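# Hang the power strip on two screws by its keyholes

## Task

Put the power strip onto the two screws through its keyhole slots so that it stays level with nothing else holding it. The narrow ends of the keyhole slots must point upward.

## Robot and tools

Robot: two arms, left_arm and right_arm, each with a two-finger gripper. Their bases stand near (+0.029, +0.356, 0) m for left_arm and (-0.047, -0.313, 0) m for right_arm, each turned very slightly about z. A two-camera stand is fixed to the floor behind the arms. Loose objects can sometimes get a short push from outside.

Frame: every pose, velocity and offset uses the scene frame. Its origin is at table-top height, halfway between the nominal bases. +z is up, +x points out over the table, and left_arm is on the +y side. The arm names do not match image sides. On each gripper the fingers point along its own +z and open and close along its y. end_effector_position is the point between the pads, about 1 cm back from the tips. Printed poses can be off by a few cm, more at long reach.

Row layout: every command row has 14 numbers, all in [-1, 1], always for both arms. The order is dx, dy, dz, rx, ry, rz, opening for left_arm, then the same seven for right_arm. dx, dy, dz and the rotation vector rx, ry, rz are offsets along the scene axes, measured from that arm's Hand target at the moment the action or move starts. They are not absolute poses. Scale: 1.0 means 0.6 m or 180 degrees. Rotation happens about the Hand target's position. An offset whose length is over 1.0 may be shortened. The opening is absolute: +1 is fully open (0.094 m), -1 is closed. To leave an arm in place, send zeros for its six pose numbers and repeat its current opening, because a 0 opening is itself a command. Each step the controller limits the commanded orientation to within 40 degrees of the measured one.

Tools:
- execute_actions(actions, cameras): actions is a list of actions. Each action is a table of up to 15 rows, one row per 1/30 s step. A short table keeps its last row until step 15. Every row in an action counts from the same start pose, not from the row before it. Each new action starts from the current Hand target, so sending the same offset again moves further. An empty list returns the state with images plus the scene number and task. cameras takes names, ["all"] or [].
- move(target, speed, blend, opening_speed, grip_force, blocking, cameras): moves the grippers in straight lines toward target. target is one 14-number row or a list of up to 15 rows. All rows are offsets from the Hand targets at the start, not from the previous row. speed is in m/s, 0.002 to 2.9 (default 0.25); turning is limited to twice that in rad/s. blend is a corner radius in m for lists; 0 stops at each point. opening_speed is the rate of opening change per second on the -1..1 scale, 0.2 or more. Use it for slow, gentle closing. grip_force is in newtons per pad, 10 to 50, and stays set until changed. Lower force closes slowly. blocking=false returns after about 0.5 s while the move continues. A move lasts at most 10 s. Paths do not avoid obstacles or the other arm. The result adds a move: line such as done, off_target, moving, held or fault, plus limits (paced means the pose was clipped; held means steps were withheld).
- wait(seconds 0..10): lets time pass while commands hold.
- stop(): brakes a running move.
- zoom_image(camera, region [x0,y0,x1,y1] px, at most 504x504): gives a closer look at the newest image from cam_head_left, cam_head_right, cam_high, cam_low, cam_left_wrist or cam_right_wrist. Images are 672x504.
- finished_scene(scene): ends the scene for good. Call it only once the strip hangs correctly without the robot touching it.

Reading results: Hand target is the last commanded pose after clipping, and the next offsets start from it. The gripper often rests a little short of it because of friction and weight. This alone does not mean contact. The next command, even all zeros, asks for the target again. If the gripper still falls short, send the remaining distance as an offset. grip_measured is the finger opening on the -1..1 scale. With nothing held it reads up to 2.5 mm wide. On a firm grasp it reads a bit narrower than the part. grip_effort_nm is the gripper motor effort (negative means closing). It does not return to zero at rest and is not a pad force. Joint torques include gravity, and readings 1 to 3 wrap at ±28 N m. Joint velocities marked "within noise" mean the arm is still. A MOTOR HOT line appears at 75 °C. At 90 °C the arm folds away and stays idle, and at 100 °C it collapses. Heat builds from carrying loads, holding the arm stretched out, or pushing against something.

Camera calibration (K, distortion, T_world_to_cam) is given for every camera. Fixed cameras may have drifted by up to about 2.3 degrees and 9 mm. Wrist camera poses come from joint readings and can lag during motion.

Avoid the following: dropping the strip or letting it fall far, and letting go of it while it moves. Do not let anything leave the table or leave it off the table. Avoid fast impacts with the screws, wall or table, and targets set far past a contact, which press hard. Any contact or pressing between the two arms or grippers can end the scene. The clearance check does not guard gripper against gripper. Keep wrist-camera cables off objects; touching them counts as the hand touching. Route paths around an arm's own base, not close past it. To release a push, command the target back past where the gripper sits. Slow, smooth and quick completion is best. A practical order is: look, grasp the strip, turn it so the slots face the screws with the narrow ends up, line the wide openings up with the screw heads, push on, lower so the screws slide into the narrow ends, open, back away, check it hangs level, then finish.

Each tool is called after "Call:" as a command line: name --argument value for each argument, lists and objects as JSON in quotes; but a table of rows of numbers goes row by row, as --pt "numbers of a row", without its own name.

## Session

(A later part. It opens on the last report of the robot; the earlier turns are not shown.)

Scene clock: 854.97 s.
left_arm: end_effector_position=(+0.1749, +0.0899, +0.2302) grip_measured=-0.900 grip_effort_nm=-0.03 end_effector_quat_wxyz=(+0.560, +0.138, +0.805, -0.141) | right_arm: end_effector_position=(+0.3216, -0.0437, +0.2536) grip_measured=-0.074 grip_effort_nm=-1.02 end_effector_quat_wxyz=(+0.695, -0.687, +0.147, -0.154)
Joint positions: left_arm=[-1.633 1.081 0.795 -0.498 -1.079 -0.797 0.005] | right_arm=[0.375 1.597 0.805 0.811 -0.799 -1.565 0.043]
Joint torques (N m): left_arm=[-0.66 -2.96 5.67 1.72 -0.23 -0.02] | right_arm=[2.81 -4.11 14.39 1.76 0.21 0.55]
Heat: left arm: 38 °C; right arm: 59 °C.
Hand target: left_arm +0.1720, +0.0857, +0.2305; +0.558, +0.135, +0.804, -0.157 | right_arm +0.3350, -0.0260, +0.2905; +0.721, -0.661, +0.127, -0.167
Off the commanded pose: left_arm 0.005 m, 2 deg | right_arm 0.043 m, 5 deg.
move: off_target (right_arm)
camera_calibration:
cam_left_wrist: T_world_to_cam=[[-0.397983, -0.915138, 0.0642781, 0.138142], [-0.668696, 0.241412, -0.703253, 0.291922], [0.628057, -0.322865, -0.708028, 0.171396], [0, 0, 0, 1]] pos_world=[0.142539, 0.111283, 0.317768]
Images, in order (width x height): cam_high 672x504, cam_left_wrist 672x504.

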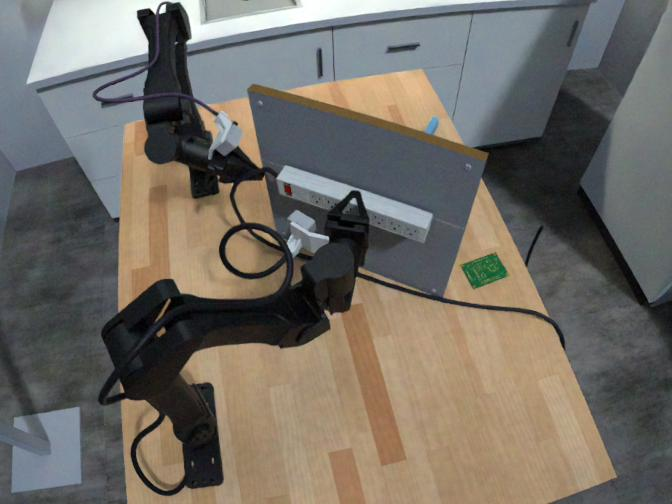

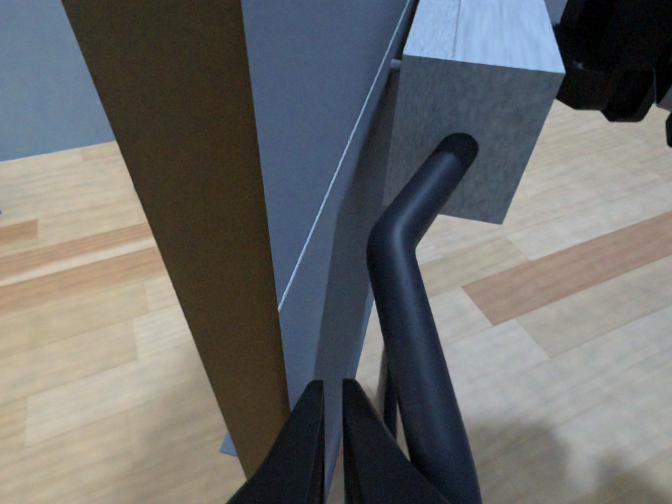

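Call:
move --pt "0 0 0 0 0 0 -0.9 -0.045 -0.065 0.003 0 0 -0.011 -0.4" --pt "0 0 0 0 0 0 -0.9 -0.016 -0.021 0.003 0 0 -0.011 -0.4" --pt "0 0 0 0 0 0 -0.9 0 0 0.003 0 0 -0.011 -0.4" --speed 0.1

Call:
move --pt "0 0 0 0 0 0 -0.9 -0.045 -0.065 -0.003 0 0 0 -0.4" --pt "0 0 0 0 0 0 -0.9 -0.019 -0.019 -0.003 0 0 0 -0.4" --pt "0 0 0 0 0 0 -0.9 -0.003 0.002 -0.003 0 0 0 -0.4" --speed 0.1

Call:
move --pt "0 0 0 0 0 0 -0.9 -0.045 -0.065 0.003 0 0 0 -0.4" --pt "0 0 0 0 0 0 -0.9 -0.019 -0.019 0.003 0 0 0 -0.4" --pt "0 0 0 0 0 0 -0.9 0 0 0.003 0 0 0 -0.4" --speed 0.1

Call:
move --pt "0 0 0 0 0 0 -0.9 -0.045 -0.065 0.003 0 0 0 -0.4" --pt "0 0 0 0 0 0 -0.9 -0.019 -0.019 0.003 0 0 0 -0.4" --pt "0 0 0 0 0 0 -0.9 0.003 -0.002 0.003 0 0 0 -0.4" --speed 0.1

Call:
move --pt "0 0 0 0 0 0 -0.9 -0.045 -0.065 -0.003 0 0 0 -0.4" --pt "0 0 0 0 0 0 -0.9 -0.013 -0.023 -0.003 0 0 0 -0.4" --pt "0 0 0 0 0 0 -0.9 0.003 -0.002 -0.003 0 0 0 -0.4" --speed 0.1

Call:
move --pt "0 0 0 0 0 0 -0.9 -0.045 -0.065 -0.003 0 0 0 -0.4" --pt "0 0 0 0 0 0 -0.9 -0.016 -0.021 -0.003 0 0 0 -0.4" --pt "0 0 0 0 0 0 -0.9 0 0 -0.003 0 0 0 -0.4" --speed 0.1 --cameras '["cam_high","cam_left_wrist"]'

Call:
zoom_image --camera "cam_left_wrist" --region '[330, 0, 530, 250]'

Call:
zoom_image --camera "cam_high" --region '[240, 130, 480, 300]'

Scene clock: 884.77 s.
left_arm: end_effector_position=(+0.1749, +0.0900, +0.2305) grip_measured=-0.900 grip_effort_nm=-0.03 end_effector_quat_wxyz=(+0.560, +0.138, +0.804, -0.141) | right_arm: end_effector_position=(+0.3226, -0.0439, +0.2567) grip_measured=-0.074 grip_effort_nm=-1.03 end_effector_quat_wxyz=(+0.693, -0.685, +0.155, -0.163)
Joint positions: left_arm=[-1.634 1.081 0.795 -0.497 -1.08 -0.797 0.005] | right_arm=[0.383 1.583 0.802 0.802 -0.767 -1.564 0.043]
Joint torques (N m): left_arm=[-0.61 -2.97 5.7 1.72 -0.21 -0.02] | right_arm=[3.55 -4.34 13.76 1.77 0.33 0.48]
Heat: left arm: 38 °C; right arm: 62 °C.
Hand target: left_arm +0.1721, +0.0857, +0.2305; +0.558, +0.135, +0.804, -0.157 | right_arm +0.3350, -0.0260, +0.2923; +0.718, -0.658, +0.138, -0.180
Off the commanded pose: left_arm 0.005 m, 2 deg | right_arm 0.042 m, 5 deg.
move: off_target (right_arm)

Scene clock: 886.70 s.
left_arm: end_effector_position=(+0.1751, +0.0905, +0.2302) grip_measured=-0.900 grip_effort_nm=-0.03 end_effector_quat_wxyz=(+0.561, +0.138, +0.805, -0.139) | right_arm: end_effector_position=(+0.3216, -0.0429, +0.2541) grip_measured=-0.074 grip_effort_nm=-1.02 end_effector_quat_wxyz=(+0.692, -0.685, +0.157, -0.162)
Joint positions: left_arm=[-1.633 1.081 0.795 -0.501 -1.082 -0.797 0.005] | right_arm=[0.389 1.584 0.795 0.805 -0.76 -1.564 0.043]
Joint torques (N m): left_arm=[-0.65 -2.93 5.71 1.75 -0.2 -0.03] | right_arm=[3.41 -4.46 13.78 1.83 0.3 0.42]
Heat: left arm: 38 °C; right arm: 62 °C.
Hand target: left_arm +0.1721, +0.0857, +0.2305; +0.558, +0.135, +0.804, -0.157 | right_arm +0.3333, -0.0248, +0.2904; +0.718, -0.658, +0.138, -0.180
Off the commanded pose: left_arm 0.006 m, 2 deg | right_arm 0.042 m, 5 deg.
move: off_target (right_arm)

Scene clock: 888.73 s.
left_arm: end_effector_position=(+0.1753, +0.0906, +0.2302) grip_measured=-0.900 grip_effort_nm=-0.03 end_effector_quat_wxyz=(+0.561, +0.138, +0.804, -0.139) | right_arm: end_effector_position=(+0.3207, -0.0424, +0.2568) grip_measured=-0.074 grip_effort_nm=-1.02 end_effector_quat_wxyz=(+0.693, -0.684, +0.156, -0.163)
Joint positions: left_arm=[-1.633 1.081 0.795 -0.501 -1.082 -0.797 0.005] | right_arm=[0.391 1.578 0.797 0.801 -0.758 -1.565 0.043]
Joint torques (N m): left_arm=[-0.7 -2.93 5.67 1.77 -0.25 -0.03] | right_arm=[2.96 -4.4 13.98 1.79 0.34 0.43]
Heat: left arm: 38 °C; right arm: 61 °C.
Hand target: left_arm +0.1721, +0.0857, +0.2305; +0.558, +0.135, +0.804, -0.157 | right_arm +0.3334, -0.0249, +0.2924; +0.718, -0.658, +0.138, -0.180
Off the commanded pose: left_arm 0.006 m, 2 deg | right_arm 0.041 m, 5 deg.
move: off_target (right_arm)

Scene clock: 890.70 s.
left_arm: end_effector_position=(+0.1751, +0.0904, +0.2304) grip_measured=-0.900 grip_effort_nm=-0.03 end_effector_quat_wxyz=(+0.561, +0.138, +0.804, -0.139) | right_arm: end_effector_position=(+0.3209, -0.0426, +0.2583) grip_measured=-0.074 grip_effort_nm=-1.02 end_effector_quat_wxyz=(+0.693, -0.685, +0.155, -0.162)
Joint positions: left_arm=[-1.634 1.081 0.795 -0.499 -1.082 -0.797 0.005] | right_arm=[0.389 1.576 0.802 0.793 -0.762 -1.565 0.043]
Joint torques (N m): left_arm=[-0.64 -2.95 5.68 1.75 -0.19 -0.03] | right_arm=[2.84 -4.22 14.05 1.78 0.31 0.5]
Heat: left arm: 38 °C; right arm: 60 °C.
Hand target: left_arm +0.1721, +0.0857, +0.2305; +0.558, +0.135, +0.804, -0.157 | right_arm +0.3351, -0.0261, +0.2941; +0.718, -0.658, +0.138, -0.180
Off the commanded pose: left_arm 0.006 m, 2 deg | right_arm 0.042 m, 5 deg.
move: off_target (right_arm)

Scene clock: 892.63 s.
left_arm: end_effector_position=(+0.1747, +0.0896, +0.2302) grip_measured=-0.900 grip_effort_nm=-0.03 end_effector_quat_wxyz=(+0.560, +0.138, +0.805, -0.142) | right_arm: end_effector_position=(+0.3244, -0.0453, +0.2558) grip_measured=-0.074 grip_effort_nm=-1.02 end_effector_quat_wxyz=(+0.692, -0.686, +0.157, -0.162)
Joint positions: left_arm=[-1.634 1.081 0.795 -0.496 -1.078 -0.797 0.005] | right_arm=[0.378 1.587 0.806 0.796 -0.772 -1.565 0.043]
Joint torques (N m): left_arm=[-0.62 -2.96 5.67 1.71 -0.23 -0.03] | right_arm=[3.25 -4.45 13.5 1.84 0.32 0.47]
Heat: left arm: 38 °C; right arm: 60 °C.
Hand target: left_arm +0.1720, +0.0857, +0.2305; +0.558, +0.135, +0.804, -0.157 | right_arm +0.3369, -0.0273, +0.2922; +0.718, -0.659, +0.138, -0.180
Off the commanded pose: left_arm 0.005 m, 2 deg | right_arm 0.043 m, 5 deg.
move: off_target (right_arm)

Scene clock: 894.57 s.
left_arm: end_effector_position=(+0.1747, +0.0898, +0.2300) grip_measured=-0.900 grip_effort_nm=-0.03 end_effector_quat_wxyz=(+0.559, +0.139, +0.805, -0.141) | right_arm: end_effector_position=(+0.3242, -0.0449, +0.2531) grip_measured=-0.074 grip_effort_nm=-1.03 end_effector_quat_wxyz=(+0.692, -0.686, +0.158, -0.160)
Joint positions: left_arm=[-1.634 1.081 0.795 -0.498 -1.078 -0.797 0.005] | right_arm=[0.379 1.592 0.802 0.801 -0.771 -1.565 0.043]
Joint torques (N m): left_arm=[-0.62 -2.95 5.67 1.75 -0.22 -0.03] | right_arm=[3.33 -4.64 13.67 1.84 0.32 0.43]
Heat: left arm: 38 °C; right arm: 59 °C.
Hand target: left_arm +0.1720, +0.0857, +0.2305; +0.558, +0.135, +0.804, -0.157 | right_arm +0.3368, -0.0272, +0.2905; +0.718, -0.658, +0.138, -0.180
Off the commanded pose: left_arm 0.005 m, 2 deg | right_arm 0.043 m, 5 deg.
move: off_target (right_arm)
camera_calibration:
cam_left_wrist: T_world_to_cam=[[-0.398843, -0.914768, 0.0642108, 0.138121], [-0.669138, 0.242438, -0.70248, 0.291512], [0.627039, -0.323145, -0.708801, 0.171778], [0, 0, 0, 1]] pos_world=[0.142439, 0.111184, 0.317669]
Images, in order (width x height): cam_high 672x504, cam_left_wrist 672x504.

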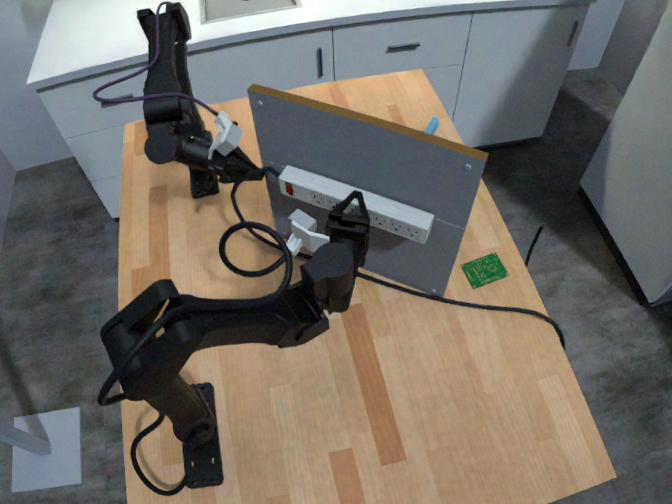

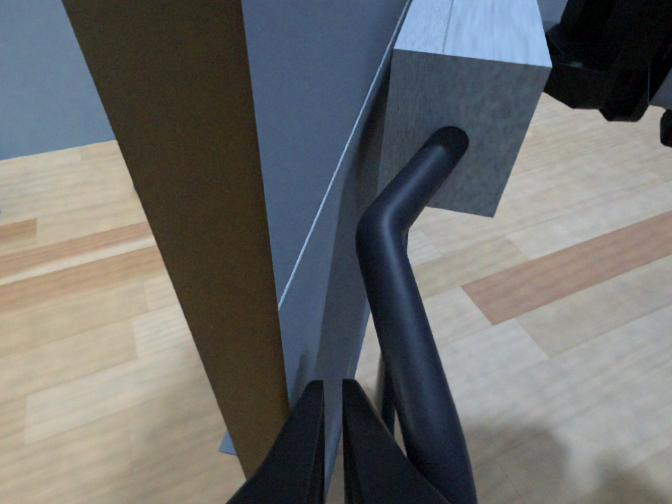

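Scaled by 2.016.

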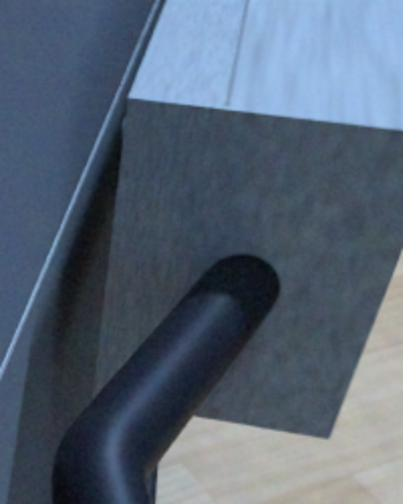

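Scaled by 2.100.

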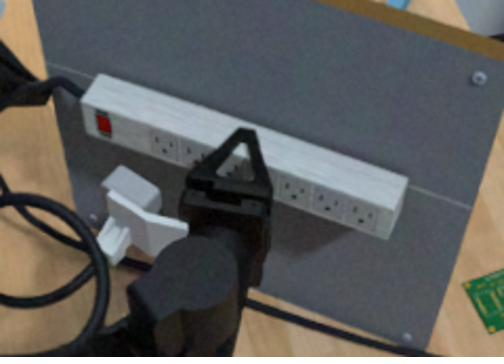

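Call:
move --target '[0,0,0,0,0,0,-0.9,0.015,0.02,0,0,0,0.012,-0.4]' --speed 0.05 --cameras '["cam_high","cam_left_wrist"]'

Call:
zoom_image --camera "cam_left_wrist" --region '[330, 0, 530, 250]'

Call:
zoom_image --camera "cam_high" --region '[240, 130, 480, 300]'

Scene clock: 906.00 s.
left_arm: end_effector_position=(+0.1747, +0.0899, +0.2300) grip_measured=-0.900 grip_effort_nm=-0.03 end_effector_quat_wxyz=(+0.560, +0.139, +0.805, -0.140) | right_arm: end_effector_position=(+0.3243, -0.0442, +0.2529) grip_measured=-0.074 grip_effort_nm=-1.03 end_effector_quat_wxyz=(+0.697, -0.688, +0.139, -0.145)
Joint positions: left_arm=[-1.634 1.081 0.795 -0.499 -1.078 -0.797 0.005] | right_arm=[0.361 1.621 0.824 0.819 -0.839 -1.56 0.043]
Joint torques (N m): left_arm=[-0.62 -2.93 5.68 1.74 -0.24 -0.03] | right_arm=[5.48 -3.26 16.27 1.69 0.67 0.47]
Heat: left arm: 38 °C; right arm: 58 °C.
Hand target: left_arm +0.1720, +0.0857, +0.2305; +0.558, +0.135, +0.804, -0.157 | right_arm +0.3459, -0.0152, +0.2906; +0.721, -0.661, +0.126, -0.166
Off the commanded pose: left_arm 0.005 m, 2 deg | right_arm 0.052 m, 5 deg.
move: off_target (right_arm)
camera_calibration:
cam_left_wrist: T_world_to_cam=[[-0.398629, -0.914892, 0.0637778, 0.138242], [-0.668976, 0.242501, -0.702612, 0.291524], [0.627348, -0.322747, -0.708709, 0.171661], [0, 0, 0, 1]] pos_world=[0.142439, 0.111185, 0.317669]
Images, in order (width x height): cam_high 672x504, cam_left_wrist 672x504.

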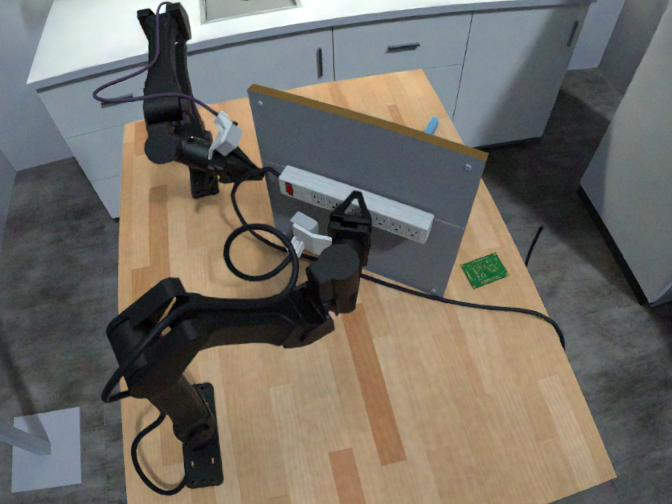

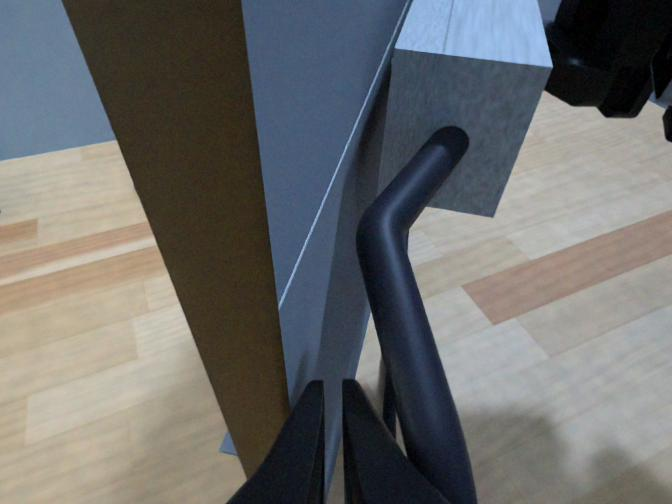

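Scaled by 2.016.

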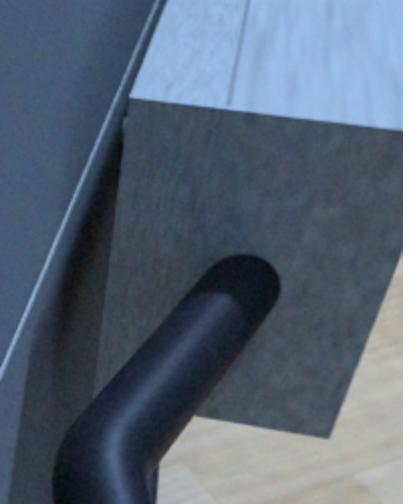

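Scaled by 2.100.

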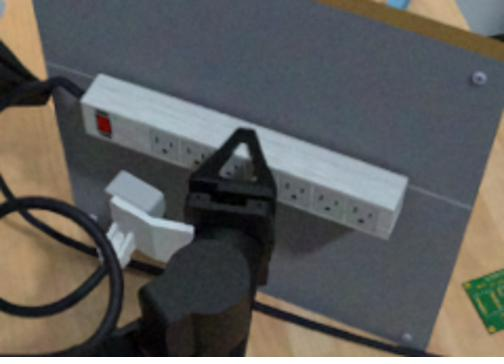

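Call:
move --pt "0 0 0 0 0 0 -0.9 -0.015 -0.02 0 0.006 0.008 -0.024 -0.4" --pt "0 0 0 0 0 0 -0.9 0 0 0 0.006 0.008 0.004 -0.4" --speed 0.1

Call:
move --pt "0 0 0 0 0 0 -0.9 -0.015 -0.02 0 -0.012 -0.016 -0.024 -0.4" --pt "0 0 0 0 0 0 -0.9 0 0 0 -0.012 -0.016 0 -0.4" --speed 0.1 --cameras '["cam_high","cam_left_wrist"]'

Call:
zoom_image --camera "cam_left_wrist" --region '[330, 0, 530, 250]'

Call:
zoom_image --camera "cam_high" --region '[240, 130, 480, 300]'

Scene clock: 921.40 s.
left_arm: end_effector_position=(+0.1748, +0.0901, +0.2300) grip_measured=-0.900 grip_effort_nm=-0.03 end_effector_quat_wxyz=(+0.560, +0.139, +0.805, -0.140) | right_arm: end_effector_position=(+0.3243, -0.0442, +0.2529) grip_measured=-0.074 grip_effort_nm=-1.03 end_effector_quat_wxyz=(+0.701, -0.686, +0.135, -0.140)
Joint positions: left_arm=[-1.634 1.081 0.795 -0.5 -1.079 -0.797 0.005] | right_arm=[0.356 1.632 0.826 0.839 -0.856 -1.549 0.043]
Joint torques (N m): left_arm=[-0.61 -2.97 5.68 1.75 -0.24 -0.02] | right_arm=[5.55 -3.52 16.14 1.64 0.72 0.78]
Heat: left arm: 39 °C; right arm: 58 °C.
Hand target: left_arm +0.1720, +0.0857, +0.2305; +0.558, +0.135, +0.804, -0.157 | right_arm +0.3459, -0.0153, +0.2906; +0.727, -0.657, +0.132, -0.152
Off the commanded pose: left_arm 0.005 m, 2 deg | right_arm 0.052 m, 5 deg.
move: off_target (right_arm)

Scene clock: 922.87 s.
left_arm: end_effector_position=(+0.1749, +0.0902, +0.2300) grip_measured=-0.900 grip_effort_nm=-0.03 end_effector_quat_wxyz=(+0.560, +0.139, +0.805, -0.140) | right_arm: end_effector_position=(+0.3243, -0.0441, +0.2528) grip_measured=-0.074 grip_effort_nm=-1.03 end_effector_quat_wxyz=(+0.696, -0.692, +0.134, -0.140)
Joint positions: left_arm=[-1.634 1.081 0.795 -0.5 -1.08 -0.797 0.005] | right_arm=[0.356 1.624 0.836 0.798 -0.858 -1.57 0.043]
Joint torques (N m): left_arm=[-0.62 -2.96 5.68 1.74 -0.22 -0.03] | right_arm=[5.46 -3.08 16.24 1.78 0.61 0.23]
Heat: left arm: 39 °C; right arm: 58 °C.
Hand target: left_arm +0.1721, +0.0857, +0.2305; +0.558, +0.135, +0.804, -0.157 | right_arm +0.3459, -0.0153, +0.2905; +0.717, -0.666, +0.111, -0.171
Off the commanded pose: left_arm 0.005 m, 2 deg | right_arm 0.052 m, 6 deg.
move: off_target (right_arm)
camera_calibration:
cam_left_wrist: T_world_to_cam=[[-0.397727, -0.915406, 0.0620043, 0.138959], [-0.668478, 0.242826, -0.702975, 0.291551], [0.628451, -0.321041, -0.708507, 0.171252], [0, 0, 0, 1]] pos_world=[0.14254, 0.111387, 0.31767]
Images, in order (width x height): cam_high 672x504, cam_left_wrist 672x504.

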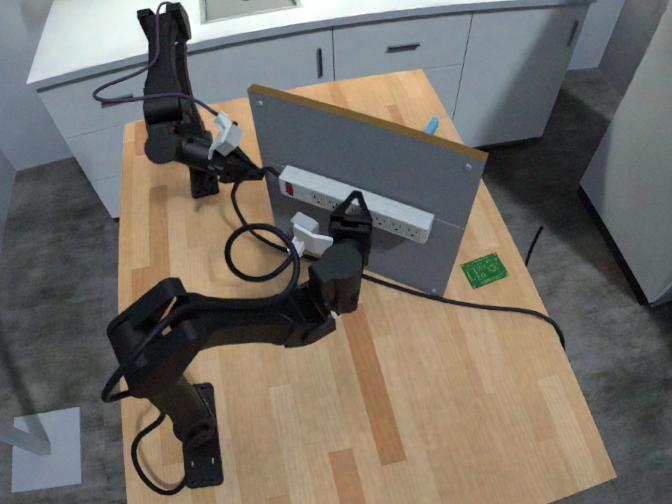

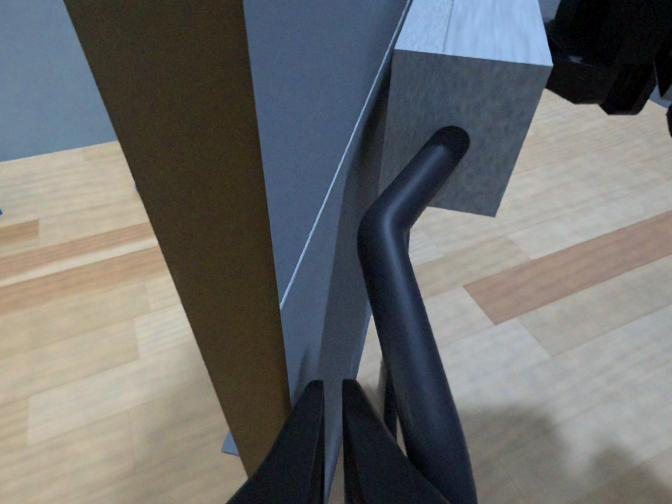

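Scaled by 2.016.

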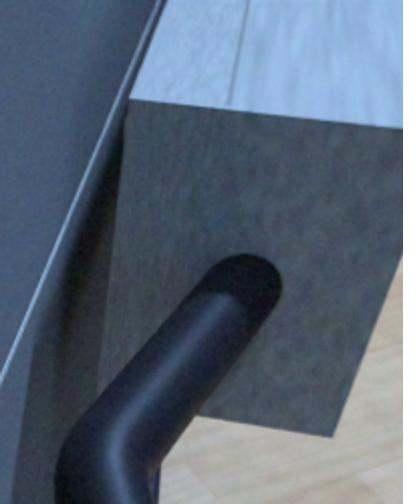

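Scaled by 2.100.

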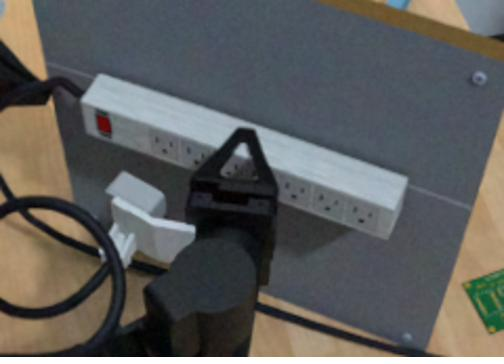

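Call:
move --pt "0 0 0 0 0 0 -0.9 -0.06 -0.085 -0.004 0.006 0.008 -0.004 -0.4" --pt "0 0 0 0 0 0 -0.9 -0.03 -0.041 -0.004 0.006 0.008 -0.004 -0.4" --pt "0 0 0 0 0 0 -0.9 -0.012 -0.022 -0.004 0.006 0.008 -0.004 -0.4" --speed 0.1

Call:
move --pt "0 0 0 0 0 0 -0.9 -0.045 -0.065 0.003 0 0 0 -0.4" --pt "0 0 0 0 0 0 -0.9 -0.019 -0.019 0.003 0 0 0 -0.4" --pt "0 0 0 0 0 0 -0.9 0 0 0.003 0 0 0 -0.4" --speed 0.1

Call:
move --pt "0 0 0 0 0 0 -0.9 -0.045 -0.065 0.003 0 0 0 -0.4" --pt "0 0 0 0 0 0 -0.9 -0.019 -0.019 0.003 0 0 0 -0.4" --pt "0 0 0 0 0 0 -0.9 0 0 0.003 0 0 0 -0.4" --speed 0.1

Call:
move --pt "0 0 0 0 0 0 -0.9 -0.045 -0.065 0.003 0 0 0 -0.4" --pt "0 0 0 0 0 0 -0.9 -0.019 -0.019 0.003 0 0 0 -0.4" --pt "0 0 0 0 0 0 -0.9 0 0 0.003 0 0 0 -0.4" --speed 0.1

Call:
move --pt "0 0 0 0 0 0 -0.9 -0.045 -0.065 0.0 0 0 0 -0.4" --pt "0 0 0 0 0 0 -0.9 -0.013 -0.023 0.0 0 0 0 -0.4" --pt "0 0 0 0 0 0 -0.9 0.003 -0.002 -0.0 0 0 0 -0.4" --speed 0.1

Call:
move --pt "0 0 0 0 0 0 -0.9 -0.045 -0.065 -0.003 0 0 0 -0.4" --pt "0 0 0 0 0 0 -0.9 -0.013 -0.023 -0.003 0 0 0 -0.4" --pt "0 0 0 0 0 0 -0.9 0 0 -0.003 0 0 0 -0.4" --speed 0.1

Call:
move --pt "0 0 0 0 0 0 -0.9 -0.045 -0.065 -0.003 0 0 0 -0.4" --pt "0 0 0 0 0 0 -0.9 -0.013 -0.023 -0.003 0 0 0 -0.4" --pt "0 0 0 0 0 0 -0.9 0 0 -0.003 0 0 0 -0.4" --speed 0.1 --cameras '["cam_high","cam_left_wrist"]'

Call:
zoom_image --camera "cam_left_wrist" --region '[330, 0, 530, 250]'

Call:
zoom_image --camera "cam_high" --region '[240, 130, 480, 300]'

Scene clock: 944.37 s.
left_arm: end_effector_position=(+0.1747, +0.0895, +0.2303) grip_measured=-0.900 grip_effort_nm=-0.03 end_effector_quat_wxyz=(+0.560, +0.138, +0.805, -0.142) | right_arm: end_effector_position=(+0.3246, -0.0452, +0.2528) grip_measured=-0.074 grip_effort_nm=-1.03 end_effector_quat_wxyz=(+0.697, -0.687, +0.140, -0.147)
Joint positions: left_arm=[-1.634 1.081 0.795 -0.496 -1.078 -0.797 0.005] | right_arm=[0.36 1.62 0.82 0.824 -0.835 -1.559 0.043]
Joint torques (N m): left_arm=[-0.61 -2.95 5.68 1.69 -0.24 -0.02] | right_arm=[3.37 -4.89 13.86 1.74 0.43 0.54]
Heat: left arm: 39 °C; right arm: 58 °C.
Hand target: left_arm +0.1720, +0.0857, +0.2305; +0.558, +0.135, +0.804, -0.157 | right_arm +0.3386, -0.0284, +0.2880; +0.721, -0.661, +0.126, -0.166
Off the commanded pose: left_arm 0.005 m, 2 deg | right_arm 0.041 m, 5 deg.
move: off_target (right_arm)

Scene clock: 946.27 s.
left_arm: end_effector_position=(+0.1747, +0.0895, +0.2305) grip_measured=-0.900 grip_effort_nm=-0.03 end_effector_quat_wxyz=(+0.560, +0.138, +0.805, -0.142) | right_arm: end_effector_position=(+0.3247, -0.0455, +0.2564) grip_measured=-0.074 grip_effort_nm=-1.02 end_effector_quat_wxyz=(+0.699, -0.685, +0.138, -0.149)
Joint positions: left_arm=[-1.634 1.081 0.795 -0.494 -1.078 -0.797 0.005] | right_arm=[0.359 1.616 0.824 0.825 -0.836 -1.557 0.043]
Joint torques (N m): left_arm=[-0.64 -2.96 5.65 1.68 -0.28 -0.01] | right_arm=[3.29 -4.59 13.75 1.66 0.46 0.51]
Heat: left arm: 39 °C; right arm: 57 °C.
Hand target: left_arm +0.1720, +0.0857, +0.2305; +0.558, +0.135, +0.804, -0.156 | right_arm +0.3387, -0.0284, +0.2898; +0.721, -0.661, +0.126, -0.166
Off the commanded pose: left_arm 0.005 m, 2 deg | right_arm 0.040 m, 4 deg.
move: off_target (right_arm)

Scene clock: 948.23 s.
left_arm: end_effector_position=(+0.1746, +0.0893, +0.2305) grip_measured=-0.900 grip_effort_nm=-0.03 end_effector_quat_wxyz=(+0.560, +0.137, +0.805, -0.143) | right_arm: end_effector_position=(+0.3250, -0.0458, +0.2589) grip_measured=-0.074 grip_effort_nm=-1.02 end_effector_quat_wxyz=(+0.700, -0.685, +0.137, -0.150)
Joint positions: left_arm=[-1.634 1.081 0.795 -0.494 -1.078 -0.797 0.005] | right_arm=[0.358 1.612 0.829 0.82 -0.836 -1.557 0.043]
Joint torques (N m): left_arm=[-0.61 -2.97 5.67 1.72 -0.25 -0.02] | right_arm=[3.34 -4.71 13.52 1.65 0.42 0.5]
Heat: left arm: 38 °C; right arm: 57 °C.
Hand target: left_arm +0.1720, +0.0857, +0.2305; +0.558, +0.135, +0.804, -0.157 | right_arm +0.3387, -0.0284, +0.2917; +0.721, -0.661, +0.126, -0.166
Off the commanded pose: left_arm 0.004 m, 2 deg | right_arm 0.039 m, 4 deg.
move: off_target (right_arm)

Scene clock: 950.20 s.
left_arm: end_effector_position=(+0.1746, +0.0892, +0.2305) grip_measured=-0.900 grip_effort_nm=-0.03 end_effector_quat_wxyz=(+0.560, +0.137, +0.805, -0.143) | right_arm: end_effector_position=(+0.3254, -0.0460, +0.2607) grip_measured=-0.074 grip_effort_nm=-1.03 end_effector_quat_wxyz=(+0.700, -0.685, +0.138, -0.150)
Joint positions: left_arm=[-1.634 1.081 0.795 -0.493 -1.077 -0.797 0.005] | right_arm=[0.357 1.609 0.833 0.812 -0.836 -1.556 0.043]
Joint torques (N m): left_arm=[-0.61 -2.96 5.68 1.68 -0.24 -0.02] | right_arm=[3.48 -4.59 14.01 1.71 0.37 0.47]
Heat: left arm: 38 °C; right arm: 57 °C.
Hand target: left_arm +0.1721, +0.0857, +0.2305; +0.558, +0.135, +0.804, -0.157 | right_arm +0.3388, -0.0285, +0.2935; +0.721, -0.661, +0.126, -0.166
Off the commanded pose: left_arm 0.004 m, 2 deg | right_arm 0.040 m, 4 deg.
move: off_target (right_arm)

Scene clock: 952.10 s.
left_arm: end_effector_position=(+0.1743, +0.0885, +0.2304) grip_measured=-0.900 grip_effort_nm=-0.03 end_effector_quat_wxyz=(+0.559, +0.137, +0.805, -0.145) | right_arm: end_effector_position=(+0.3276, -0.0477, +0.2606) grip_measured=-0.074 grip_effort_nm=-1.02 end_effector_quat_wxyz=(+0.700, -0.684, +0.140, -0.150)
Joint positions: left_arm=[-1.634 1.081 0.795 -0.49 -1.074 -0.797 0.005] | right_arm=[0.351 1.614 0.839 0.812 -0.841 -1.553 0.043]
Joint torques (N m): left_arm=[-0.62 -3 5.67 1.66 -0.28 -0.02] | right_arm=[3.79 -4.68 13.97 1.7 0.43 0.4]
Heat: left arm: 38 °C; right arm: 57 °C.
Hand target: left_arm +0.1721, +0.0857, +0.2305; +0.558, +0.135, +0.804, -0.157 | right_arm +0.3405, -0.0296, +0.2934; +0.721, -0.661, +0.126, -0.166
Off the commanded pose: left_arm 0.004 m, 1 deg | right_arm 0.040 m, 4 deg.
move: off_target (right_arm)

Scene clock: 954.00 s.
left_arm: end_effector_position=(+0.1742, +0.0885, +0.2304) grip_measured=-0.900 grip_effort_nm=-0.03 end_effector_quat_wxyz=(+0.558, +0.138, +0.805, -0.145) | right_arm: end_effector_position=(+0.3285, -0.0485, +0.2575) grip_measured=-0.074 grip_effort_nm=-1.02 end_effector_quat_wxyz=(+0.699, -0.685, +0.143, -0.148)
Joint positions: left_arm=[-1.634 1.081 0.795 -0.49 -1.073 -0.797 0.005] | right_arm=[0.348 1.619 0.836 0.813 -0.842 -1.553 0.043]
Joint torques (N m): left_arm=[-0.59 -2.95 5.67 1.66 -0.28 -0.02] | right_arm=[3.85 -5.05 13.75 1.71 0.37 0.45]
Heat: left arm: 38 °C; right arm: 56 °C.
Hand target: left_arm +0.1720, +0.0857, +0.2305; +0.558, +0.135, +0.804, -0.157 | right_arm +0.3404, -0.0296, +0.2918; +0.721, -0.661, +0.126, -0.166
Off the commanded pose: left_arm 0.003 m, 1 deg | right_arm 0.041 m, 5 deg.
move: off_target (right_arm)

Scene clock: 955.90 s.
left_arm: end_effector_position=(+0.1743, +0.0887, +0.2303) grip_measured=-0.900 grip_effort_nm=-0.03 end_effector_quat_wxyz=(+0.559, +0.138, +0.805, -0.144) | right_arm: end_effector_position=(+0.3283, -0.0483, +0.2552) grip_measured=-0.074 grip_effort_nm=-1.02 end_effector_quat_wxyz=(+0.698, -0.686, +0.144, -0.147)
Joint positions: left_arm=[-1.634 1.081 0.795 -0.492 -1.074 -0.797 0.005] | right_arm=[0.349 1.623 0.831 0.819 -0.841 -1.552 0.043]
Joint torques (N m): left_arm=[-0.64 -2.99 5.64 1.69 -0.28 -0.02] | right_arm=[3.63 -4.92 13.72 1.76 0.42 0.46]
Heat: left arm: 38 °C; right arm: 56 °C.
Hand target: left_arm +0.1720, +0.0857, +0.2305; +0.558, +0.135, +0.804, -0.157 | right_arm +0.3404, -0.0296, +0.2898; +0.721, -0.661, +0.126, -0.166
Off the commanded pose: left_arm 0.004 m, 1 deg | right_arm 0.041 m, 5 deg.
move: off_target (right_arm)
camera_calibration:
cam_left_wrist: T_world_to_cam=[[-0.401313, -0.91317, 0.0711984, 0.135496], [-0.670467, 0.239911, -0.70208, 0.292207], [0.624037, -0.32949, -0.708529, 0.172833], [0, 0, 0, 1]] pos_world=[0.142437, 0.110574, 0.317963]
Images, in order (width x height): cam_high 672x504, cam_left_wrist 672x504.

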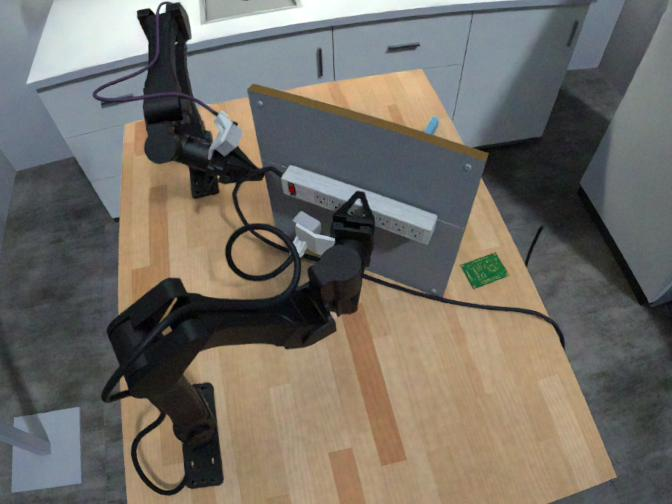

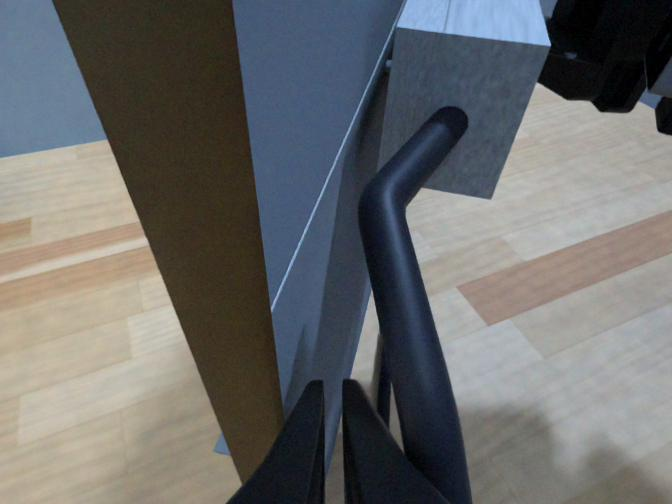

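Scaled by 2.016.

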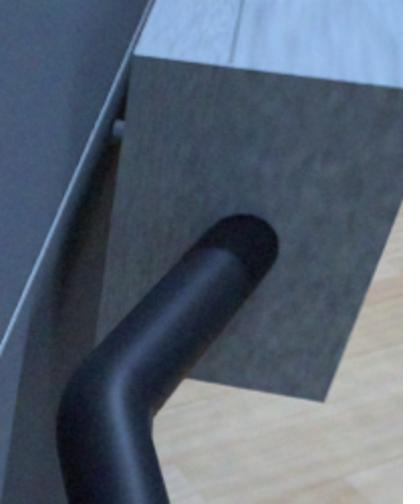

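Scaled by 2.100.

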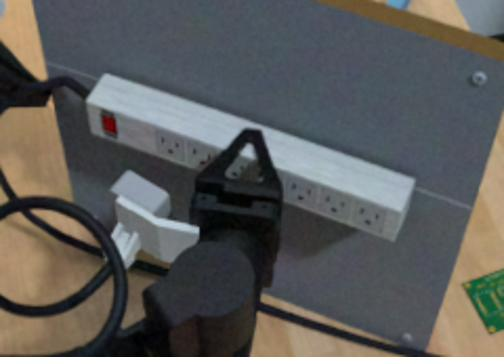

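Call:
wait --seconds 0 --cameras '["cam_head_left","cam_head_right"]'

Call:
zoom_image --camera "cam_head_left" --region '[280, 180, 480, 330]'

Call:
zoom_image --camera "cam_head_right" --region '[230, 170, 430, 320]'

Scene clock: 973.23 s.
left_arm: end_effector_position=(+0.1743, +0.0887, +0.2304) grip_measured=-0.900 grip_effort_nm=-0.03 end_effector_quat_wxyz=(+0.559, +0.138, +0.805, -0.144) | right_arm: end_effector_position=(+0.3283, -0.0483, +0.2552) grip_measured=-0.074 grip_effort_nm=-1.03 end_effector_quat_wxyz=(+0.698, -0.686, +0.144, -0.147)
Joint positions: left_arm=[-1.634 1.081 0.795 -0.492 -1.074 -0.797 0.005] | right_arm=[0.349 1.623 0.831 0.819 -0.841 -1.552 0.043]
Joint torques (N m): left_arm=[-0.59 -2.97 5.65 1.67 -0.28 -0.01] | right_arm=[3.88 -4.83 13.53 1.76 0.45 0.44]
Heat: left arm: 37 °C; right arm: 58 °C.
Hand target: left_arm +0.1720, +0.0857, +0.2305; +0.558, +0.135, +0.804, -0.157 | right_arm +0.3404, -0.0296, +0.2898; +0.721, -0.661, +0.126, -0.166
Tool commands: left_gripper/opening=-0.9 right_gripper/opening=-0.4
Off the commanded pose: left_arm 0.004 m, 1 deg | right_arm 0.041 m, 5 deg.
Images, in order (width x height): cam_head_left 672x504, cam_head_right 672x504.

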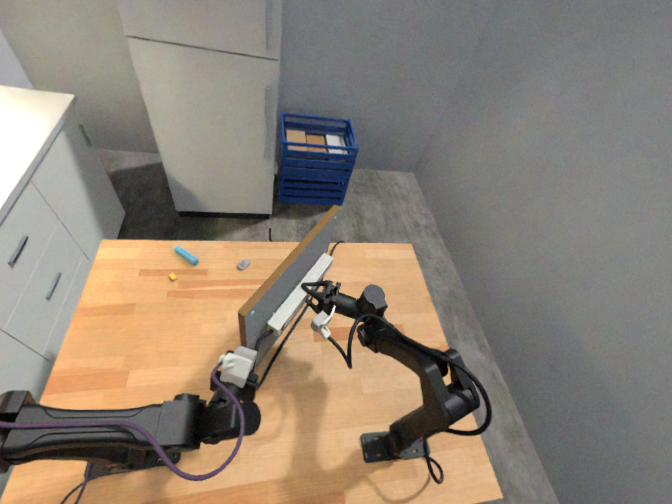

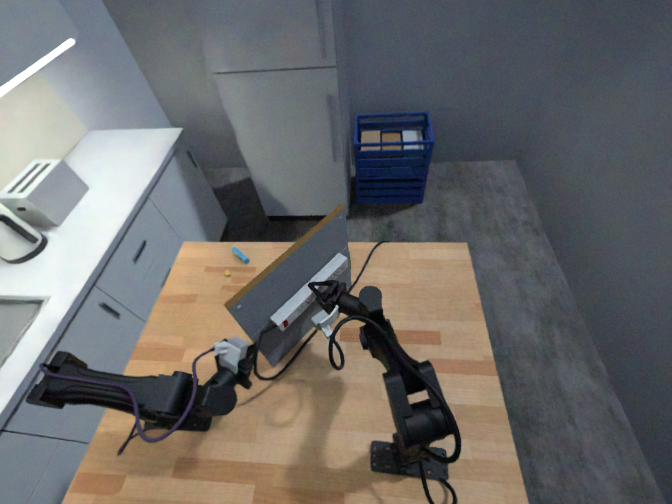

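Scaled by 2.520.

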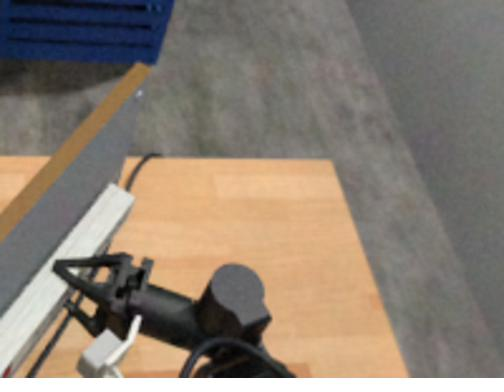

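Scaled by 2.520.

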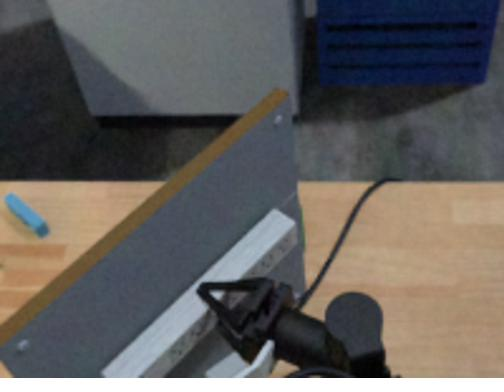

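Call:
move --pt "0 0 0 0 0 0 -0.9 -0.045 -0.06 -0.002 -0.0017 -0.0022 0 -0.4" --pt "0 0 0 0 0 0 -0.9 -0.028 -0.012 -0.002 -0.0017 -0.0022 0 -0.4" --pt "0 0 0 0 0 0 -0.9 -0.0104 0.0078 -0.002 -0.0017 -0.0022 0 -0.4" --speed 0.1

Call:
move --pt "0 0 0 0 0 0 -0.9 -0.045 -0.065 -0.003 0 0 0 -0.4" --pt "0 0 0 0 0 0 -0.9 -0.016 -0.021 -0.003 0 0 0 -0.4" --pt "0 0 0 0 0 0 -0.9 0 0 -0.003 0 0 0 -0.4" --speed 0.1

Call:
move --pt "0 0 0 0 0 0 -0.9 -0.045 -0.065 -0.003 0 0 0 -0.4" --pt "0 0 0 0 0 0 -0.9 -0.016 -0.021 -0.003 0 0 0 -0.4" --pt "0 0 0 0 0 0 -0.9 0 0 -0.003 0 0 0 -0.4" --speed 0.1

Call:
move --pt "0 0 0 0 0 0 -0.9 -0.045 -0.065 -0.000 0 0 0 -0.4" --pt "0 0 0 0 0 0 -0.9 -0.013 -0.023 -0.000 0 0 0 -0.4" --pt "0 0 0 0 0 0 -0.9 0.003 -0.002 -0.000 0 0 0 -0.4" --speed 0.1

Call:
move --pt "0 0 0 0 0 0 -0.9 -0.045 -0.065 0.003 0 0 0 -0.4" --pt "0 0 0 0 0 0 -0.9 -0.016 -0.021 0.003 0 0 0 -0.4" --pt "0 0 0 0 0 0 -0.9 0 0 0.003 0 0 0 -0.4" --speed 0.1

Call:
move --pt "0 0 0 0 0 0 -0.9 -0.045 -0.065 0.003 0 0 0 -0.4" --pt "0 0 0 0 0 0 -0.9 -0.016 -0.021 0.003 0 0 0 -0.4" --pt "0 0 0 0 0 0 -0.9 0 0 0.003 0 0 0 -0.4" --speed 0.1 --cameras '["cam_high","cam_left_wrist"]'

Call:
zoom_image --camera "cam_left_wrist" --region '[330, 0, 530, 250]'

Call:
zoom_image --camera "cam_high" --region '[240, 130, 480, 300]'

Scene clock: 997.33 s.
left_arm: end_effector_position=(+0.1746, +0.0899, +0.2297) grip_measured=-0.900 grip_effort_nm=-0.03 end_effector_quat_wxyz=(+0.559, +0.140, +0.805, -0.140) | right_arm: end_effector_position=(+0.3230, -0.0440, +0.2548) grip_measured=-0.074 grip_effort_nm=-1.02 end_effector_quat_wxyz=(+0.698, -0.686, +0.144, -0.150)
Joint positions: left_arm=[-1.634 1.081 0.795 -0.5 -1.077 -0.797 0.005] | right_arm=[0.369 1.608 0.814 0.822 -0.818 -1.556 0.043]
Joint torques (N m): left_arm=[-0.62 -2.95 5.68 1.73 -0.24 -0.02] | right_arm=[3.84 -4.53 13.61 1.8 0.38 0.35]
Heat: left arm: 37 °C; right arm: 58 °C.
Hand target: left_arm +0.1720, +0.0857, +0.2305; +0.558, +0.135, +0.804, -0.156 | right_arm +0.3342, -0.0249, +0.2887; +0.720, -0.662, +0.123, -0.169
Off the commanded pose: left_arm 0.005 m, 2 deg | right_arm 0.040 m, 5 deg.
move: off_target (right_arm)

Scene clock: 999.30 s.
left_arm: end_effector_position=(+0.1751, +0.0908, +0.2300) grip_measured=-0.900 grip_effort_nm=-0.03 end_effector_quat_wxyz=(+0.561, +0.139, +0.805, -0.138) | right_arm: end_effector_position=(+0.3223, -0.0425, +0.2525) grip_measured=-0.074 grip_effort_nm=-1.02 end_effector_quat_wxyz=(+0.697, -0.687, +0.142, -0.147)
Joint positions: left_arm=[-1.634 1.081 0.795 -0.503 -1.082 -0.797 0.005] | right_arm=[0.372 1.615 0.812 0.826 -0.82 -1.558 0.043]
Joint torques (N m): left_arm=[-0.62 -2.93 5.7 1.76 -0.2 -0.04] | right_arm=[3.34 -5.09 13.22 1.8 0.38 0.36]
Heat: left arm: 37 °C; right arm: 58 °C.
Hand target: left_arm +0.1720, +0.0857, +0.2305; +0.558, +0.135, +0.804, -0.157 | right_arm +0.3343, -0.0250, +0.2867; +0.719, -0.662, +0.123, -0.169
Off the commanded pose: left_arm 0.006 m, 2 deg | right_arm 0.040 m, 5 deg.
move: off_target (right_arm)

Scene clock: 1001.30 s.
left_arm: end_effector_position=(+0.1758, +0.0919, +0.2304) grip_measured=-0.900 grip_effort_nm=-0.03 end_effector_quat_wxyz=(+0.563, +0.138, +0.804, -0.135) | right_arm: end_effector_position=(+0.3248, -0.0390, +0.2508) grip_measured=-0.074 grip_effort_nm=-1.02 end_effector_quat_wxyz=(+0.697, -0.687, +0.142, -0.148)
Joint positions: left_arm=[-1.633 1.081 0.795 -0.506 -1.089 -0.797 0.005] | right_arm=[0.379 1.631 0.823 0.832 -0.813 -1.56 0.043]
Joint torques (N m): left_arm=[-0.73 -2.92 5.72 1.78 -0.14 -0.04] | right_arm=[2.74 -5.91 12.52 1.79 0.33 0.44]
Heat: left arm: 37 °C; right arm: 58 °C.
Hand target: left_arm +0.1720, +0.0857, +0.2305; +0.558, +0.135, +0.804, -0.157 | right_arm +0.3343, -0.0250, +0.2851; +0.720, -0.662, +0.123, -0.169
Off the commanded pose: left_arm 0.007 m, 3 deg | right_arm 0.038 m, 5 deg.
move: off_target (left_arm, right_arm)

Scene clock: 1003.27 s.
left_arm: end_effector_position=(+0.1749, +0.0898, +0.2304) grip_measured=-0.900 grip_effort_nm=-0.03 end_effector_quat_wxyz=(+0.560, +0.138, +0.805, -0.141) | right_arm: end_effector_position=(+0.3234, -0.0438, +0.2506) grip_measured=-0.074 grip_effort_nm=-1.02 end_effector_quat_wxyz=(+0.697, -0.687, +0.142, -0.150)
Joint positions: left_arm=[-1.633 1.081 0.795 -0.496 -1.08 -0.797 0.005] | right_arm=[0.367 1.62 0.809 0.835 -0.822 -1.562 0.043]
Joint torques (N m): left_arm=[-0.68 -2.95 5.7 1.74 -0.24 -0.03] | right_arm=[3.52 -4.74 13.71 1.77 0.4 0.36]
Heat: left arm: 37 °C; right arm: 57 °C.
Hand target: left_arm +0.1720, +0.0857, +0.2305; +0.558, +0.135, +0.804, -0.157 | right_arm +0.3360, -0.0262, +0.2852; +0.720, -0.662, +0.123, -0.169
Off the commanded pose: left_arm 0.005 m, 2 deg | right_arm 0.041 m, 5 deg.
move: off_target (right_arm)

Scene clock: 1005.23 s.
left_arm: end_effector_position=(+0.1750, +0.0898, +0.2306) grip_measured=-0.900 grip_effort_nm=-0.03 end_effector_quat_wxyz=(+0.560, +0.137, +0.804, -0.141) | right_arm: end_effector_position=(+0.3233, -0.0444, +0.2532) grip_measured=-0.074 grip_effort_nm=-1.02 end_effector_quat_wxyz=(+0.698, -0.686, +0.140, -0.152)
Joint positions: left_arm=[-1.633 1.081 0.795 -0.495 -1.08 -0.797 0.005] | right_arm=[0.366 1.615 0.811 0.834 -0.823 -1.562 0.043]
Joint torques (N m): left_arm=[-0.68 -2.93 5.67 1.7 -0.25 -0.03] | right_arm=[3.56 -4.81 13.68 1.62 0.42 0.39]
Heat: left arm: 37 °C; right arm: 57 °C.
Hand target: left_arm +0.1721, +0.0857, +0.2305; +0.558, +0.135, +0.804, -0.157 | right_arm +0.3361, -0.0262, +0.2869; +0.720, -0.662, +0.123, -0.169
Off the commanded pose: left_arm 0.005 m, 2 deg | right_arm 0.040 m, 5 deg.
move: off_target (right_arm)

Scene clock: 1007.20 s.
left_arm: end_effector_position=(+0.1751, +0.0897, +0.2309) grip_measured=-0.900 grip_effort_nm=-0.03 end_effector_quat_wxyz=(+0.561, +0.137, +0.804, -0.142) | right_arm: end_effector_position=(+0.3234, -0.0446, +0.2553) grip_measured=-0.074 grip_effort_nm=-1.02 end_effector_quat_wxyz=(+0.698, -0.686, +0.139, -0.153)
Joint positions: left_arm=[-1.633 1.081 0.795 -0.493 -1.081 -0.797 0.005] | right_arm=[0.365 1.611 0.815 0.827 -0.823 -1.563 0.043]
Joint torques (N m): left_arm=[-0.66 -2.96 5.68 1.7 -0.21 -0.03] | right_arm=[3.55 -4.67 13.96 1.68 0.38 0.49]
Heat: left arm: 37 °C; right arm: 57 °C.
Hand target: left_arm +0.1720, +0.0857, +0.2305; +0.558, +0.135, +0.804, -0.157 | right_arm +0.3360, -0.0261, +0.2887; +0.720, -0.662, +0.123, -0.169
Off the commanded pose: left_arm 0.005 m, 2 deg | right_arm 0.040 m, 4 deg.
move: off_target (right_arm)
camera_calibration:
cam_left_wrist: T_world_to_cam=[[-0.396512, -0.915532, 0.0676656, 0.136986], [-0.668144, 0.23725, -0.705192, 0.293388], [0.629572, -0.324828, -0.705781, 0.171073], [0, 0, 0, 1]] pos_world=[0.14264, 0.111378, 0.318365]
Images, in order (width x height): cam_high 672x504, cam_left_wrist 672x504.

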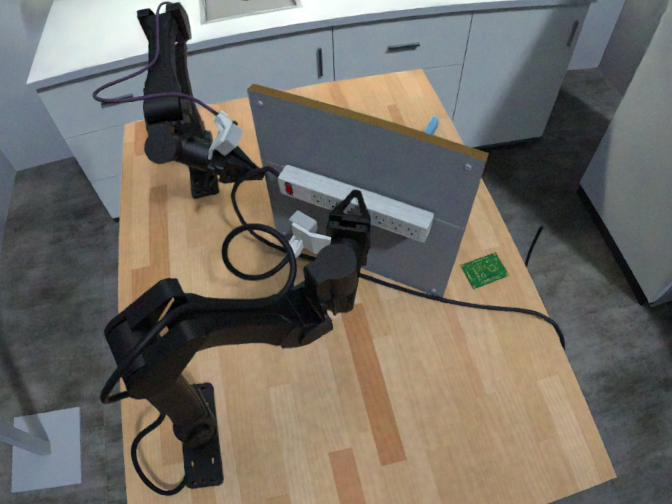

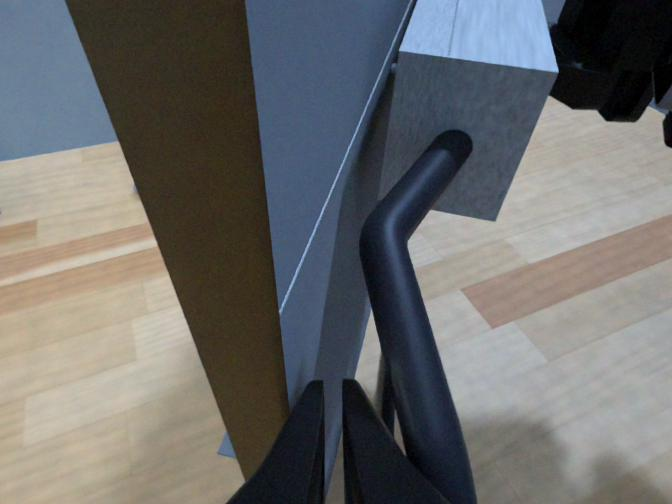

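Scaled by 2.016.

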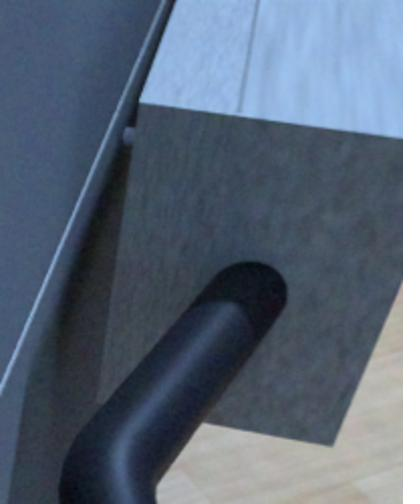

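Scaled by 2.100.

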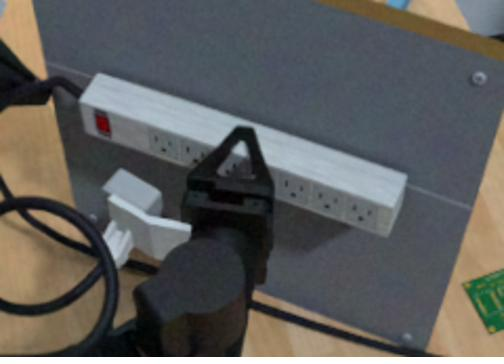

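Call:
move --pt "0 0 0 0 0 0 -0.9 -0.045 -0.065 -0.003 0 0 0 -0.4" --pt "0 0 0 0 0 0 -0.9 -0.019 -0.019 -0.006 0 0 0 -0.4" --pt "0 0 0 0 0 0 -0.9 -0.003 0.002 -0.006 0 0 0 -0.4" --speed 0.1

Scene clock: 1013.47 s.
left_arm: end_effector_position=(+0.1761, +0.0918, +0.2308) grip_measured=-0.900 grip_effort_nm=-0.03 end_effector_quat_wxyz=(+0.563, +0.137, +0.804, -0.136) | right_arm: end_effector_position=(+0.3243, -0.0388, +0.2508) grip_measured=-0.074 grip_effort_nm=-1.02 end_effector_quat_wxyz=(+0.697, -0.687, +0.140, -0.149)
Joint positions: left_arm=[-1.632 1.081 0.795 -0.503 -1.089 -0.797 0.005] | right_arm=[0.38 1.63 0.822 0.831 -0.813 -1.563 0.043]
Joint torques (N m): left_arm=[-0.76 -2.96 5.72 1.75 -0.14 -0.03] | right_arm=[2.63 -5.61 12.48 1.77 0.32 0.39]
Heat: left arm: 37 °C; right arm: 58 °C.
Hand target: left_arm +0.1721, +0.0857, +0.2305; +0.558, +0.135, +0.804, -0.156 | right_arm +0.3343, -0.0250, +0.2852; +0.720, -0.662, +0.123, -0.169
Off the commanded pose: left_arm 0.007 m, 2 deg | right_arm 0.038 m, 5 deg.
move: off_target (right_arm)

Call:
move --target '[0,0,0,0,0,0,-0.9,-0.006,-0.008,-0.033,0,0,0,-0.4]' --speed 0.04 --cameras '["cam_high","cam_left_wrist"]'

Call:
zoom_image --camera "cam_left_wrist" --region '[330, 0, 530, 250]'

Call:
zoom_image --camera "cam_high" --region '[240, 130, 480, 300]'

Scene clock: 1018.97 s.
left_arm: end_effector_position=(+0.1762, +0.0918, +0.2308) grip_measured=-0.900 grip_effort_nm=-0.03 end_effector_quat_wxyz=(+0.563, +0.136, +0.804, -0.136) | right_arm: end_effector_position=(+0.3248, -0.0378, +0.2501) grip_measured=-0.074 grip_effort_nm=-1.02 end_effector_quat_wxyz=(+0.703, -0.682, +0.131, -0.152)
Joint positions: left_arm=[-1.632 1.081 0.795 -0.503 -1.09 -0.797 0.005] | right_arm=[0.379 1.653 0.816 0.89 -0.823 -1.556 0.043]
Joint torques (N m): left_arm=[-0.79 -2.92 5.7 1.75 -0.14 -0.02] | right_arm=[1.85 -5.04 8.68 1.99 0.34 0.34]
Heat: left arm: 38 °C; right arm: 59 °C.
Hand target: left_arm +0.1721, +0.0857, +0.2305; +0.558, +0.135, +0.804, -0.157 | right_arm +0.3306, -0.0297, +0.2654; +0.720, -0.662, +0.123, -0.169
Off the commanded pose: left_arm 0.007 m, 2 deg | right_arm 0.018 m, 4 deg.
move: off_target (right_arm)
camera_calibration:
cam_left_wrist: T_world_to_cam=[[-0.390219, -0.918929, 0.0574373, 0.140909], [-0.665585, 0.238433, -0.70721, 0.293472], [0.636181, -0.314196, -0.704666, 0.16862], [0, 0, 0, 1]] pos_world=[0.143043, 0.112492, 0.318274]
Images, in order (width x height): cam_high 672x504, cam_left_wrist 672x504.

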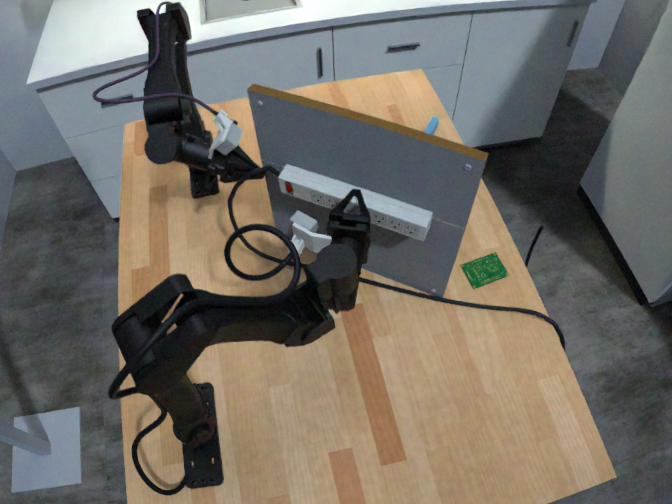

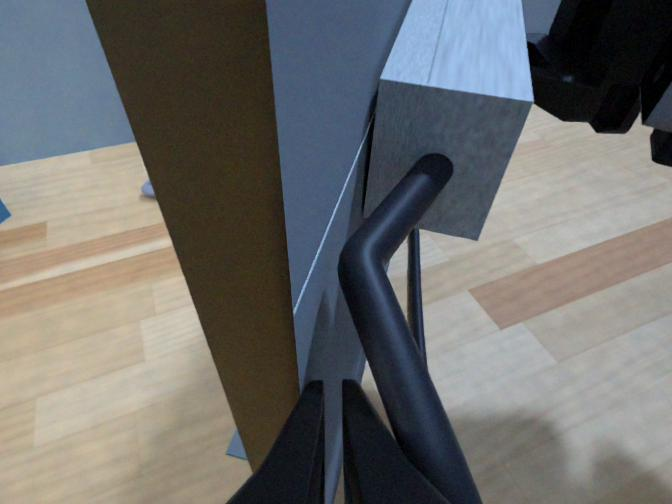

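Scaled by 2.016.

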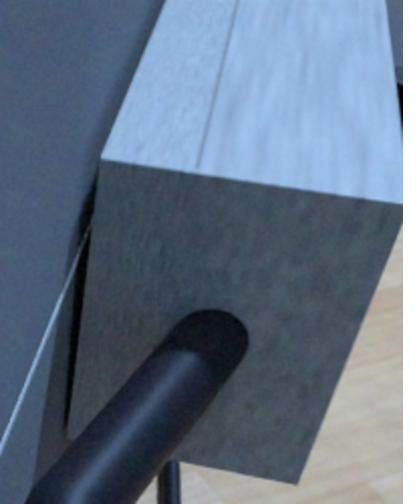

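Scaled by 2.100.

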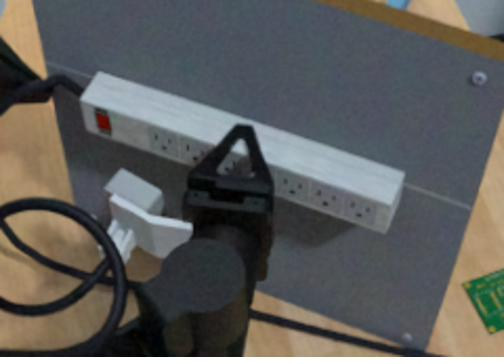

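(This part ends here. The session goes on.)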